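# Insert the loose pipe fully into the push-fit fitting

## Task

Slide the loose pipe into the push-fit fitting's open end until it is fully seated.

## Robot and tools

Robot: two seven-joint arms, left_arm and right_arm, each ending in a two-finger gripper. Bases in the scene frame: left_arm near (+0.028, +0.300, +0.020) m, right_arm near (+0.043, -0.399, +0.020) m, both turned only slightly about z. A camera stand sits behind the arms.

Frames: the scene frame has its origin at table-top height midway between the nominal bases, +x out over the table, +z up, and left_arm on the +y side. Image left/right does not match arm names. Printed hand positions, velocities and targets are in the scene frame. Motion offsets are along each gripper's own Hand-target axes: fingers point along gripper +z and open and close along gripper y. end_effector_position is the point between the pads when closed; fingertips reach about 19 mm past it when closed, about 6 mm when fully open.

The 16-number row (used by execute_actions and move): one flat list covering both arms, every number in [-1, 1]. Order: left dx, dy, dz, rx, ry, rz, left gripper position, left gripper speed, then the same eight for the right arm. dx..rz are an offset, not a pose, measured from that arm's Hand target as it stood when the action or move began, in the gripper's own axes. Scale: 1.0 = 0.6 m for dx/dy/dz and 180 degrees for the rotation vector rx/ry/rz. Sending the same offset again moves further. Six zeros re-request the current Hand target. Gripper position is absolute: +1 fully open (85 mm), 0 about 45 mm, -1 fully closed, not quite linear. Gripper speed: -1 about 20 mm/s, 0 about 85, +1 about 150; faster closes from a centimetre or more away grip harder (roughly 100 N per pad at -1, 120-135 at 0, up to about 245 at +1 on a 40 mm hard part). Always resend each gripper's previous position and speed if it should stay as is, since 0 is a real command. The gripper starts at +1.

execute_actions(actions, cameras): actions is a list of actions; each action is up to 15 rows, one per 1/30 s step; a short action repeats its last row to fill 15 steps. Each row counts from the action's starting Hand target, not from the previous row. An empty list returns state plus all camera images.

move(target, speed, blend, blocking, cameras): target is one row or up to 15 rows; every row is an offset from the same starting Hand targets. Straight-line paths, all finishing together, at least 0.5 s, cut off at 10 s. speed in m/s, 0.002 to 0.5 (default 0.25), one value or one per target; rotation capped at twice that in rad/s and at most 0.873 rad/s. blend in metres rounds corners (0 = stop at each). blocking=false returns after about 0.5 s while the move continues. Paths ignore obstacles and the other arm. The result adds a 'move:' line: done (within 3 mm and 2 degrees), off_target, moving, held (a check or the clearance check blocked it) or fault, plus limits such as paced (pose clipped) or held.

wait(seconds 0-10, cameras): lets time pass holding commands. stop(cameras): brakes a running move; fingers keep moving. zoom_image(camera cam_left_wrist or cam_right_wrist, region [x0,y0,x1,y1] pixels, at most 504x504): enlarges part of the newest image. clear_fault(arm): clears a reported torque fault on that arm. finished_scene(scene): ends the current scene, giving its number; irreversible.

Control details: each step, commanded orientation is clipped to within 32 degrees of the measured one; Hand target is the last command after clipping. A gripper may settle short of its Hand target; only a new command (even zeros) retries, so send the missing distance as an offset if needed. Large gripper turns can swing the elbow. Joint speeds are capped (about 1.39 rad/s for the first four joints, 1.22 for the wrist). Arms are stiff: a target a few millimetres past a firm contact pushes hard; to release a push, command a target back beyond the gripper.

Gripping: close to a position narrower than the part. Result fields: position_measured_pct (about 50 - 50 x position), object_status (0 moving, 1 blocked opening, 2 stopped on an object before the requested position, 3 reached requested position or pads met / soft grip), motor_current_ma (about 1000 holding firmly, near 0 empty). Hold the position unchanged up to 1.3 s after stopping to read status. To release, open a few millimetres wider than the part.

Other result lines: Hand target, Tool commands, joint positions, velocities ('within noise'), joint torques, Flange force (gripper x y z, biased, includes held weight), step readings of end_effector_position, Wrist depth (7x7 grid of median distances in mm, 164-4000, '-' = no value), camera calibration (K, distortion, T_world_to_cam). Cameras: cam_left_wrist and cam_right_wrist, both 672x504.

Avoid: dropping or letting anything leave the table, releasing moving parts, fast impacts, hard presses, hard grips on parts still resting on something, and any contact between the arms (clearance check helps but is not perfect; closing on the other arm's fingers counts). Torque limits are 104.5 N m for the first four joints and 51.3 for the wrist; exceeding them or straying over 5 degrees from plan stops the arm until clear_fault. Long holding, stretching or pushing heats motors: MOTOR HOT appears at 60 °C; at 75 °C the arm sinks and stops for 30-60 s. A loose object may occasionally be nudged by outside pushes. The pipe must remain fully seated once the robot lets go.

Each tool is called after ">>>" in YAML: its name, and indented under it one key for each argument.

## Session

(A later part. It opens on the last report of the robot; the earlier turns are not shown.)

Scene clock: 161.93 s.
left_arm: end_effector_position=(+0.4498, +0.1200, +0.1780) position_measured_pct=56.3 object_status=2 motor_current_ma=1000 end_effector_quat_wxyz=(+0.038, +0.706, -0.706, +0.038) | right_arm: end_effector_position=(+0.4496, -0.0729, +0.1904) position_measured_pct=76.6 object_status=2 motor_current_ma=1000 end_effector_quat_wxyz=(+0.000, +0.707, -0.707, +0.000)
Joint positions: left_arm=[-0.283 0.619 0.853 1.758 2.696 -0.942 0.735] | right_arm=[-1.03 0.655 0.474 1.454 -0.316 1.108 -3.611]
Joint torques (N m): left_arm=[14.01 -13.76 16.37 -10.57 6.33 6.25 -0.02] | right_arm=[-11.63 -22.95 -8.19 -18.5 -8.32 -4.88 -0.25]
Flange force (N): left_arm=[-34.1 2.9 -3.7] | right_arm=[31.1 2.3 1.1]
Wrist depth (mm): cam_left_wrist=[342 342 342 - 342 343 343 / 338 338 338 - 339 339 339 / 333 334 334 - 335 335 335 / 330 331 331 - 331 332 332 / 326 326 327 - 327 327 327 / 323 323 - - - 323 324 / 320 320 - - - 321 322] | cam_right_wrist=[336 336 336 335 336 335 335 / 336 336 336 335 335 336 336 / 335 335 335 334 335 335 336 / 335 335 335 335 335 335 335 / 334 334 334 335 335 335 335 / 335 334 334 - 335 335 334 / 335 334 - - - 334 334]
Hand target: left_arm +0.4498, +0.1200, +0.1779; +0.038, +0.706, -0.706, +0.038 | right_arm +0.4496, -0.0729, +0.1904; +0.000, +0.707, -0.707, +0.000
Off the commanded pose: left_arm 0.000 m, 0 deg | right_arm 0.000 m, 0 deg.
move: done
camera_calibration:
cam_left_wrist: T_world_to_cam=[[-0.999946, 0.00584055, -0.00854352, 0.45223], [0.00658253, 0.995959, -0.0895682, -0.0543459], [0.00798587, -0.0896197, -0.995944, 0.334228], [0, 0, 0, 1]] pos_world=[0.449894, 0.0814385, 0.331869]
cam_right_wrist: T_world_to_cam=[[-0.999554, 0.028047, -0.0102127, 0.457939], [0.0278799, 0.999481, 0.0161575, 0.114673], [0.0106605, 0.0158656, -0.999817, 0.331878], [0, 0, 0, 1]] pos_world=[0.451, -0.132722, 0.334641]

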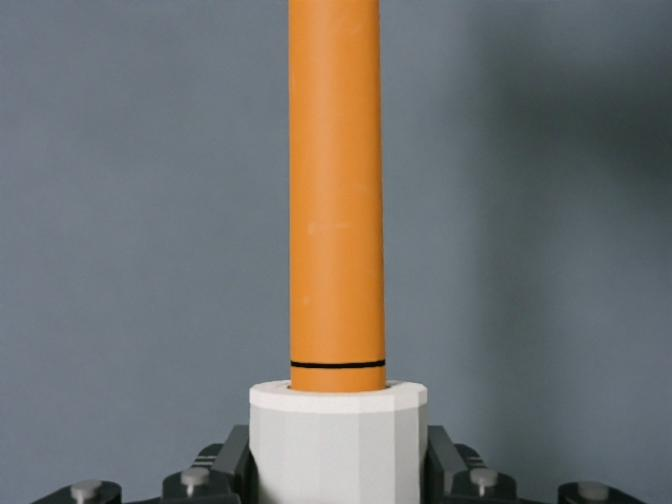

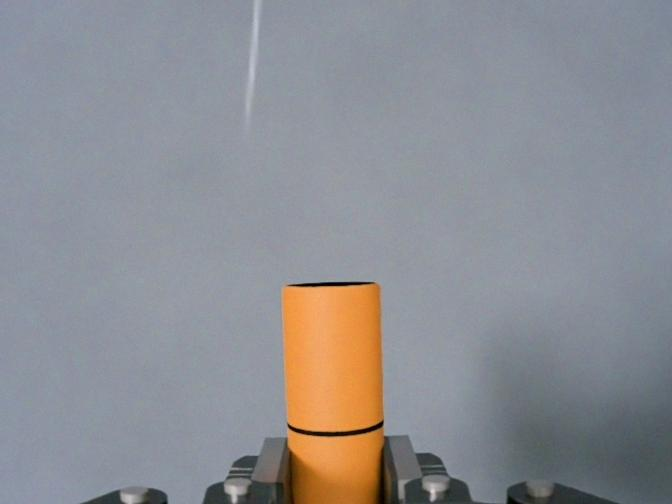

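>>> move:
  target:
    - [0, 0, 0, 0, 0, 0, -0.35, -1, -0.0133, 0, 0, 0, 0, 0, -0.75, -1]
  speed: [0.03]
  cameras: ["all"]

>>> zoom_image:
  camera: "cam_left_wrist"
  region: [236, 330, 446, 450]

Scene clock: 164.53 s.
left_arm: end_effector_position=(+0.4498, +0.1201, +0.1779) position_measured_pct=56.3 object_status=2 motor_current_ma=1000 end_effector_quat_wxyz=(+0.038, +0.706, -0.706, +0.038) | right_arm: end_effector_position=(+0.4497, -0.0650, +0.1904) position_measured_pct=76.6 object_status=2 motor_current_ma=1000 end_effector_quat_wxyz=(+0.000, +0.707, -0.707, +0.000)
Joint positions: left_arm=[-0.283 0.619 0.852 1.758 2.696 -0.942 0.735] | right_arm=[-1.037 0.666 0.473 1.434 -0.319 1.118 -3.624]
Joint torques (N m): left_arm=[20.33 -13.09 22.37 -11.59 9.01 8.9 -0.15] | right_arm=[-17.12 -24.96 -12.87 -23.85 -12 -7.46 -0.36]
Flange force (N): left_arm=[-48.3 2.0 -5.5] | right_arm=[46.0 3.6 1.5]
Wrist depth (mm): cam_left_wrist=[341 341 341 - 342 343 343 / 337 338 338 - 339 338 339 / 334 333 333 - 335 335 334 / 330 330 330 - 331 331 331 / 325 326 326 - 327 327 327 / 322 323 - - - 323 324 / 320 321 - - - 321 321] | cam_right_wrist=[336 335 335 336 336 336 336 / 335 336 335 336 336 335 335 / 335 335 335 335 335 335 335 / 335 335 335 335 335 335 335 / 334 334 334 335 335 334 334 / 334 334 334 - 334 335 335 / 334 334 - - - 334 334]
Hand target: left_arm +0.4498, +0.1200, +0.1779; +0.038, +0.706, -0.706, +0.038 | right_arm +0.4497, -0.0649, +0.1904; +0.000, +0.707, -0.707, +0.000
Off the commanded pose: left_arm 0.000 m, 0 deg | right_arm 0.000 m, 0 deg.
move: done
camera_calibration:
cam_left_wrist: T_world_to_cam=[[-0.99995, 0.00556372, -0.00831339, 0.452277], [0.00628464, 0.995979, -0.0893714, -0.0544781], [0.00778272, -0.0894191, -0.995964, 0.334328], [0, 0, 0, 1]] pos_world=[0.449994, 0.081638, 0.331869]
cam_right_wrist: T_world_to_cam=[[-0.999552, 0.0281449, -0.0102182, 0.45773], [0.0279798, 0.999481, 0.0159577, 0.106799], [0.010662, 0.0156646, -0.99982, 0.331729], [0, 0, 0, 1]] pos_world=[0.451, -0.124823, 0.334642]

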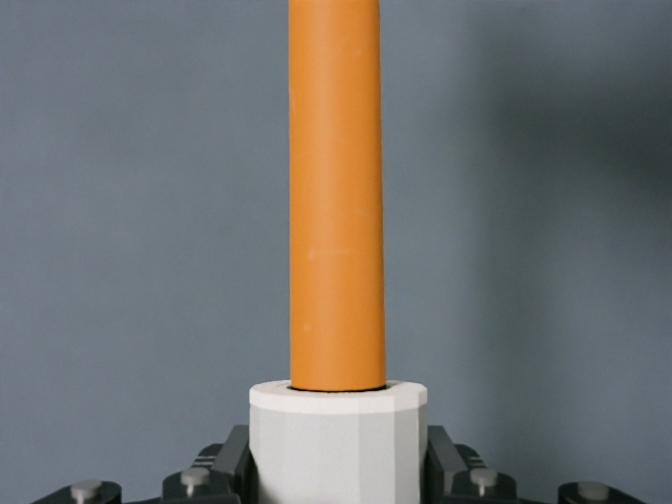

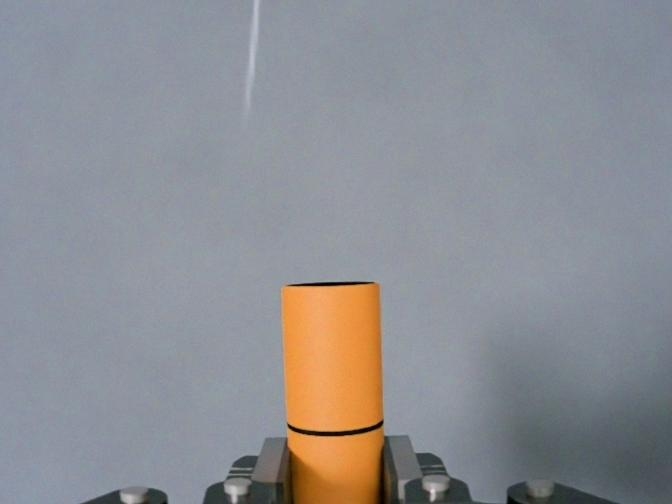

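Scaled by 2.400.

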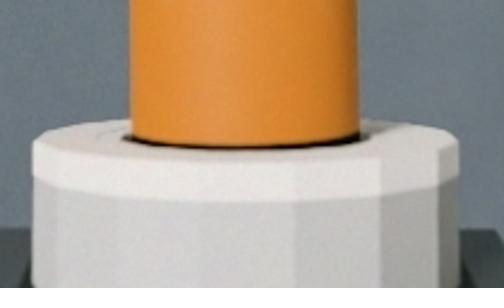

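>>> move:
  target:
    - [0, 0, 0, 0, 0, 0, -0.35, -1, -0.006, 0, 0, 0, 0, 0, -0.75, -1]
  speed: [0.03]
  cameras: ["all"]

>>> zoom_image:
  camera: "cam_left_wrist"
  region: [236, 330, 446, 450]

Scene clock: 167.17 s.
left_arm: end_effector_position=(+0.4499, +0.1201, +0.1779) position_measured_pct=56.3 object_status=2 motor_current_ma=1000 end_effector_quat_wxyz=(+0.038, +0.706, -0.706, +0.038) | right_arm: end_effector_position=(+0.4497, -0.0614, +0.1904) position_measured_pct=76.6 object_status=2 motor_current_ma=1000 end_effector_quat_wxyz=(+0.000, +0.707, -0.707, +0.000)
Joint positions: left_arm=[-0.283 0.619 0.852 1.758 2.696 -0.942 0.735] | right_arm=[-1.04 0.671 0.472 1.425 -0.319 1.122 -3.63]
Joint torques (N m): left_arm=[31.62 -12.21 33.51 -14.45 14.15 14.24 -0.15] | right_arm=[-27.31 -27.7 -22.05 -32.83 -19.02 -11.86 -0.48]
Flange force (N): left_arm=[-74.7 1.4 -7.7] | right_arm=[72.5 5.0 0.6]
Wrist depth (mm): cam_left_wrist=[340 341 341 - 341 341 342 / 337 337 337 - 338 338 338 / 332 333 333 - 334 334 334 / 329 330 330 - 330 330 331 / 325 326 325 - 327 327 327 / 322 323 - - - 323 323 / 319 320 - - - 321 321] | cam_right_wrist=[335 336 336 336 335 337 336 / 336 336 335 335 335 336 336 / 334 335 335 336 336 335 336 / 334 335 335 335 335 335 335 / 334 334 334 334 335 335 335 / 333 334 334 - 334 334 334 / 333 333 - - - 334 334]
Hand target: left_arm +0.4498, +0.1200, +0.1780; +0.038, +0.706, -0.706, +0.038 | right_arm +0.4497, -0.0613, +0.1904; +0.000, +0.707, -0.707, +0.000
Off the commanded pose: left_arm 0.000 m, 0 deg | right_arm 0.000 m, 0 deg.
move: done
camera_calibration:
cam_left_wrist: T_world_to_cam=[[-0.999948, 0.00564323, -0.00852237, 0.452339], [0.00638251, 0.995978, -0.0893701, -0.054423], [0.00798376, -0.0894198, -0.995962, 0.334228], [0, 0, 0, 1]] pos_world=[0.449994, 0.081538, 0.331869]
cam_right_wrist: T_world_to_cam=[[-0.999552, 0.0281459, -0.0102154, 0.457625], [0.0279798, 0.99948, 0.0160576, 0.103067], [0.010662, 0.0157646, -0.999819, 0.331682], [0, 0, 0, 1]] pos_world=[0.451, -0.121123, 0.334642]

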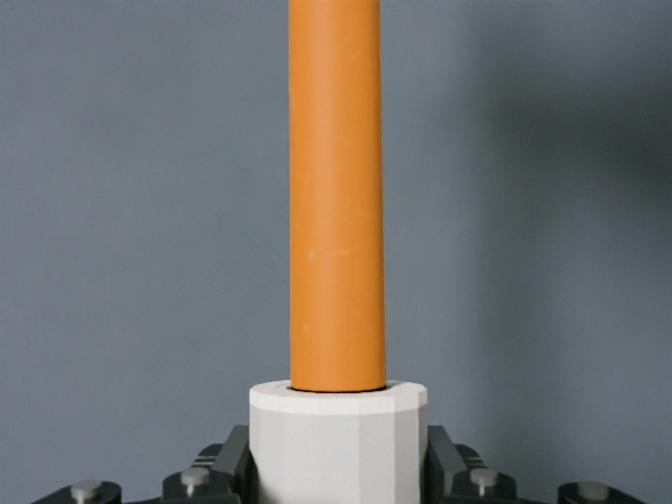

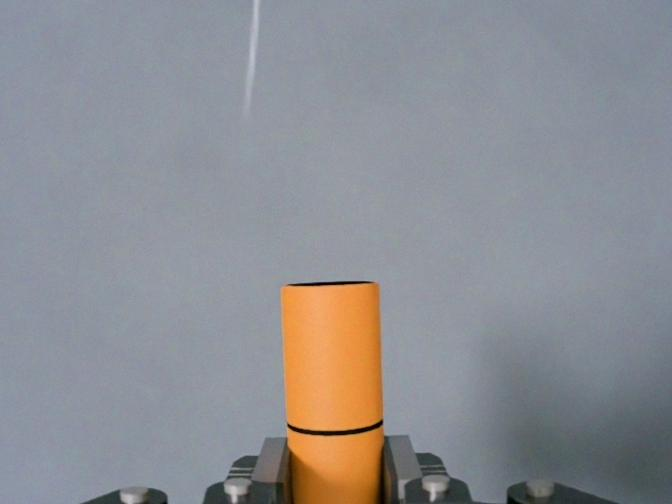

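Scaled by 2.400.

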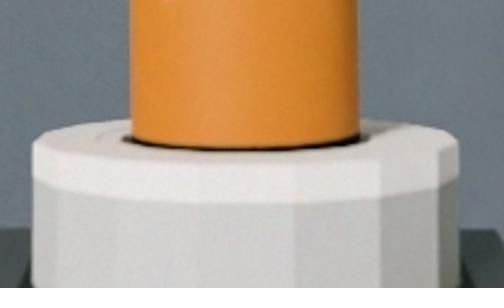

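>>> move:
  target:
    - [0, 0, 0, 0, 0, 0, -0.35, -1, 0.0158, 0, 0, 0, 0, 0, -0.75, -1]
    - [-0.0256, 0, 0.2352, 0, -0.0139, 0, -0.35, -1, 0.0158, 0, 0.2505, 0, -0.0139, 0, -0.75, -1]
    - [-0.0283, 0, 0.2601, 0, -0.0139, 0, -0.35, -1, 0.0158, 0, 0.2758, 0, -0.0139, 0, -0.75, -1]
  speed: [0.05, 0.12, 0.03]
  cameras: ["all"]

Scene clock: 186.70 s.
left_arm: end_effector_position=(+0.4498, +0.1201, +0.0210) position_measured_pct=56.3 object_status=2 motor_current_ma=1000 end_effector_quat_wxyz=(+0.023, +0.707, -0.707, +0.023) | right_arm: end_effector_position=(+0.4496, -0.0707, +0.0249) position_measured_pct=76.6 object_status=2 motor_current_ma=1000 end_effector_quat_wxyz=(-0.016, +0.707, -0.707, -0.016)
Joint positions: left_arm=[-0.083 0.868 0.582 1.863 2.437 -0.596 0.938] | right_arm=[-0.939 0.883 0.335 1.621 -0.467 0.691 -3.471]
Joint torques (N m): left_arm=[2.08 -16.94 4.36 -3.55 0.4 0.12 -0.29] | right_arm=[0.01 -22.39 2.41 -7.16 -0.61 -0.74 -0.09]
Flange force (N): left_arm=[-4.2 -0.5 -3.0] | right_arm=[1.4 1.5 2.0]
Wrist depth (mm): cam_left_wrist=[173 174 173 - 174 174 174 / 172 172 173 - 173 173 173 / 171 171 171 - 172 172 172 / 170 170 170 - 170 170 171 / 169 169 169 - 169 169 169 / 168 168 168 - 168 168 168 / - 167 - - - - -] | cam_right_wrist=[165 165 165 165 166 165 166 / 166 166 166 166 166 166 166 / 167 167 167 167 167 167 167 / 168 168 168 168 168 168 168 / 168 168 168 - 168 169 169 / 169 169 169 - 169 169 169 / - 170 170 - 170 170 -]
Hand target: left_arm +0.4498, +0.1201, +0.0210; +0.023, +0.707, -0.707, +0.023 | right_arm +0.4496, -0.0707, +0.0249; -0.016, +0.707, -0.707, -0.016
Off the commanded pose: left_arm 0.000 m, 0 deg | right_arm 0.000 m, 0 deg.
move: done
camera_calibration:
cam_left_wrist: T_world_to_cam=[[-0.999947, 0.00610863, -0.00827433, 0.450845], [0.0064825, 0.998923, -0.0459378, -0.0697554], [0.00798481, -0.045989, -0.99891, 0.172697], [0, 0, 0, 1]] pos_world=[0.449894, 0.0748684, 0.173035]
cam_right_wrist: T_world_to_cam=[[-0.999557, 0.0283658, -0.00898454, 0.456076], [0.0277799, 0.997828, 0.0597207, 0.113982], [0.010659, 0.0594447, -0.998175, 0.169478], [0, 0, 0, 1]] pos_world=[0.450901, -0.136746, 0.166459]

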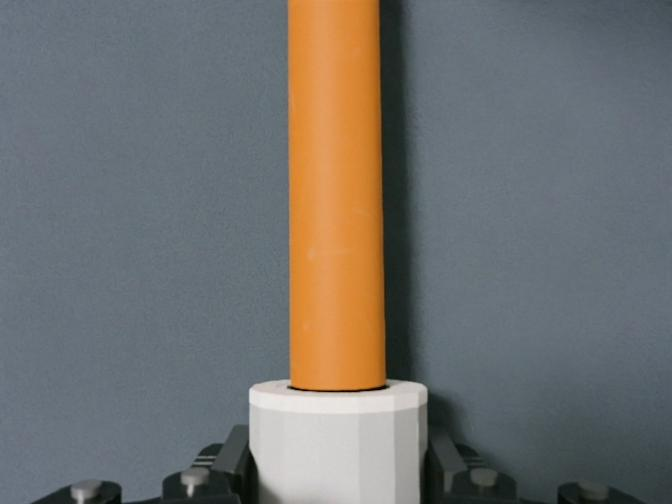

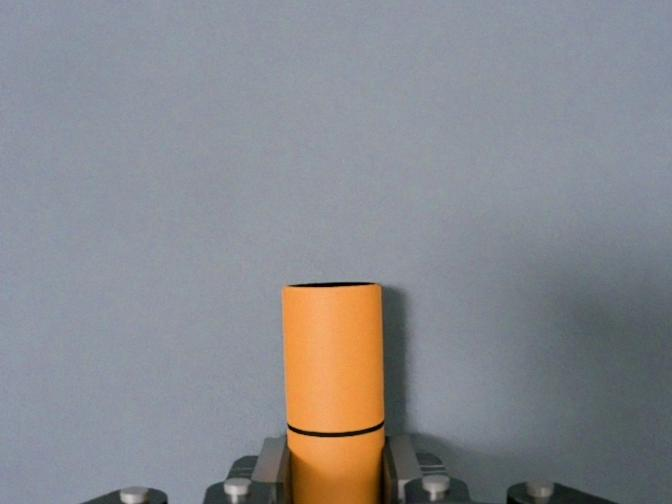

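>>> move:
  target:
    - [0, 0, 0.002, 0, 0, 0, -0.35, -1, 0, 0, 0.002, 0, 0, 0, -0.75, -1]
    - [0, 0, 0.002, 0, 0, 0, 0.15, -1, 0, 0, 0.002, 0, 0, 0, -0.25, -1]
  speed: [0.02, 0.02]
  cameras: ["all"]

Scene clock: 190.43 s.
left_arm: end_effector_position=(+0.4498, +0.1200, +0.0198) position_measured_pct=42.4 object_status=3 motor_current_ma=0 end_effector_quat_wxyz=(+0.023, +0.707, -0.707, +0.023) | right_arm: end_effector_position=(+0.4496, -0.0706, +0.0237) position_measured_pct=62.3 object_status=0 motor_current_ma=0 end_effector_quat_wxyz=(-0.016, +0.707, -0.707, -0.016)
Joint positions: left_arm=[-0.081 0.87 0.58 1.864 2.436 -0.594 0.939] | right_arm=[-0.939 0.885 0.334 1.621 -0.468 0.689 -3.471]
Joint torques (N m): left_arm=[0.67 -17.5 3.1 -4.61 0.19 0.17 0.08] | right_arm=[-0.07 -20.62 2.04 -5.34 -0.32 0.19 -0.05]
Flange force (N): left_arm=[-2.5 1.4 -3.3] | right_arm=[0.1 -0.2 0.4]
Wrist depth (mm): cam_left_wrist=[172 172 172 - 172 173 173 / 171 171 171 - 171 171 171 / 170 170 170 - 170 170 170 / 169 169 169 - 169 169 169 / 168 168 168 - 168 168 168 / 167 167 167 - 167 167 167 / - 166 - - - - -] | cam_right_wrist=[- - 164 164 164 - 165 / 165 165 165 165 165 165 165 / 166 166 166 166 166 166 166 / 167 167 167 167 167 167 167 / 167 167 167 - 167 167 168 / 168 168 168 - 168 168 168 / - 169 169 - 169 169 -]
Hand target: left_arm +0.4498, +0.1200, +0.0198; +0.023, +0.707, -0.707, +0.023 | right_arm +0.4496, -0.0706, +0.0237; -0.016, +0.707, -0.707, -0.016
Off the commanded pose: left_arm 0.000 m, 0 deg | right_arm 0.000 m, 0 deg.
move: done
camera_calibration:
cam_left_wrist: T_world_to_cam=[[-0.999948, 0.00611428, -0.0081745, 0.450818], [0.00648355, 0.998923, -0.0459384, -0.0698109], [0.00788482, -0.045989, -0.998911, 0.171543], [0, 0, 0, 1]] pos_world=[0.449894, 0.0748684, 0.171835]
cam_right_wrist: T_world_to_cam=[[-0.999557, 0.0283666, -0.0089817, 0.456062], [0.0277799, 0.997823, 0.0598204, 0.113936], [0.010659, 0.0595444, -0.998169, 0.168286], [0, 0, 0, 1]] pos_world=[0.450901, -0.136646, 0.165258]

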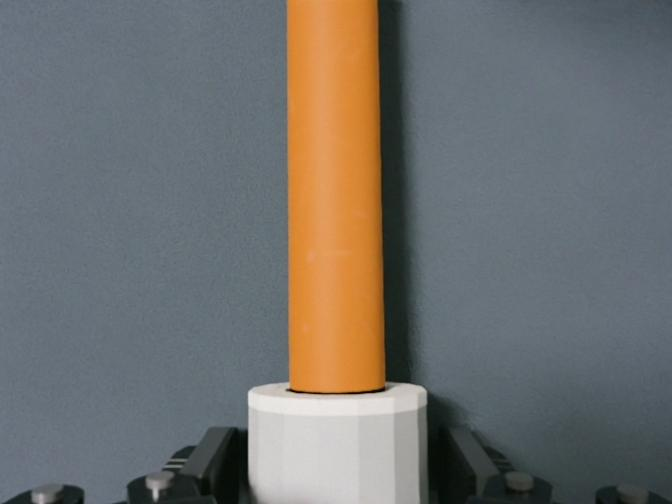

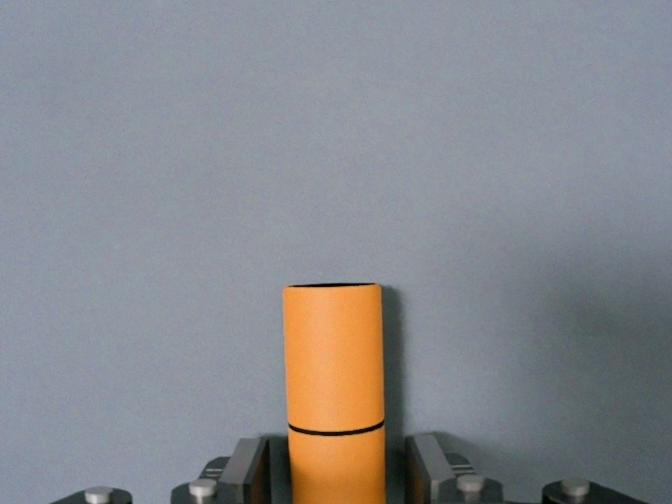

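>>> move:
  target: [0, 0, -0.1167, 0, 0, 0, 0.15, -1, 0, 0, -0.1167, 0, 0, 0, -0.25, -1]
  speed: 0.12
  cameras: ["all"]

>>> zoom_image:
  camera: "cam_left_wrist"
  region: [236, 250, 446, 450]

Scene clock: 194.57 s.
left_arm: end_effector_position=(+0.4498, +0.1245, +0.0896) position_measured_pct=42.4 object_status=3 motor_current_ma=0 end_effector_quat_wxyz=(+0.023, +0.707, -0.707, +0.023) | right_arm: end_effector_position=(+0.4496, -0.0737, +0.0937) position_measured_pct=62.3 object_status=3 motor_current_ma=0 end_effector_quat_wxyz=(-0.016, +0.707, -0.707, -0.016)
Joint positions: left_arm=[-0.166 0.748 0.701 1.838 2.545 -0.753 0.851] | right_arm=[-0.969 0.765 0.392 1.596 -0.414 0.836 -3.513]
Joint torques (N m): left_arm=[0.62 -16.32 3.28 -5.76 0.21 0.23 0.03] | right_arm=[-0.13 -19.83 2.09 -6.28 -0.3 0.17 -0.01]
Flange force (N): left_arm=[-2.5 2.2 -2.6] | right_arm=[0.0 -0.4 0.5]
Wrist depth (mm): cam_left_wrist=[244 243 244 220 244 245 245 / 242 242 242 217 242 243 243 / 240 240 240 218 241 241 241 / 239 239 239 216 239 239 239 / 237 237 237 209 238 238 238 / 235 236 236 197 236 236 237 / 235 235 235 196 235 235 235] | cam_right_wrist=[233 233 233 234 233 233 233 / 234 234 234 235 234 235 234 / 235 235 235 236 236 236 235 / 236 236 236 236 237 237 237 / 237 237 238 220 237 237 238 / 239 238 238 217 239 239 239 / 239 239 239 224 240 239 240]
Hand target: left_arm +0.4498, +0.1245, +0.0897; +0.023, +0.707, -0.707, +0.023 | right_arm +0.4496, -0.0737, +0.0937; -0.016, +0.707, -0.707, -0.016
Off the commanded pose: left_arm 0.000 m, 0 deg | right_arm 0.000 m, 0 deg.
move: done
camera_calibration:
cam_left_wrist: T_world_to_cam=[[-0.999948, 0.00611428, -0.0081745, 0.451362], [0.00648355, 0.998923, -0.0459384, -0.0710949], [0.00788482, -0.045989, -0.998911, 0.241574], [0, 0, 0, 1]] pos_world=[0.449894, 0.0793684, 0.241735]
cam_right_wrist: T_world_to_cam=[[-0.999553, 0.0284709, -0.00907708, 0.456813], [0.0278783, 0.99782, 0.0598231, 0.112797], [0.0107605, 0.0595433, -0.998168, 0.238297], [0, 0, 0, 1]] pos_world=[0.4509, -0.139746, 0.235259]

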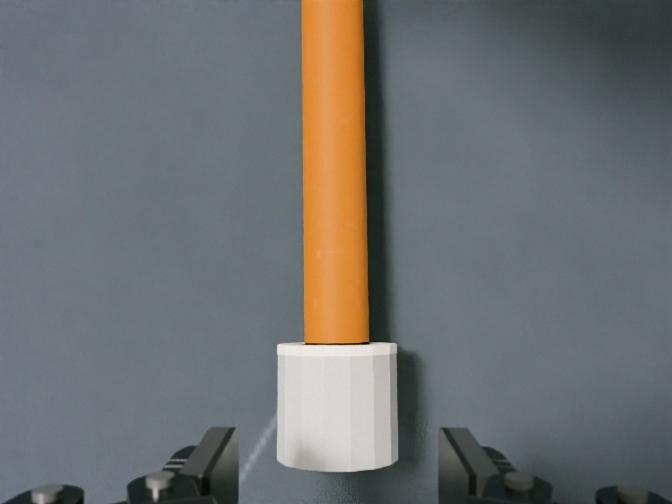

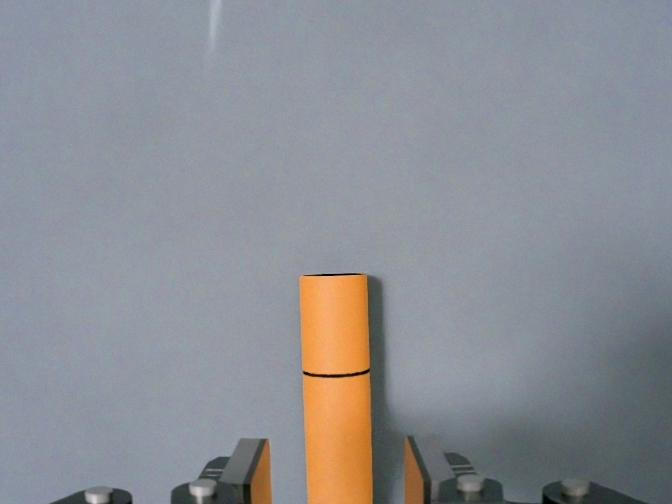

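Scaled by 2.400.

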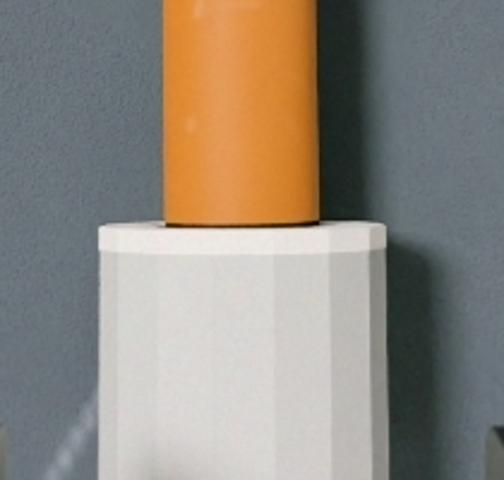

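Line is at the fitting face; seated.

>>> finished_scene:
  scene: 1

The scene is finished: the task was done.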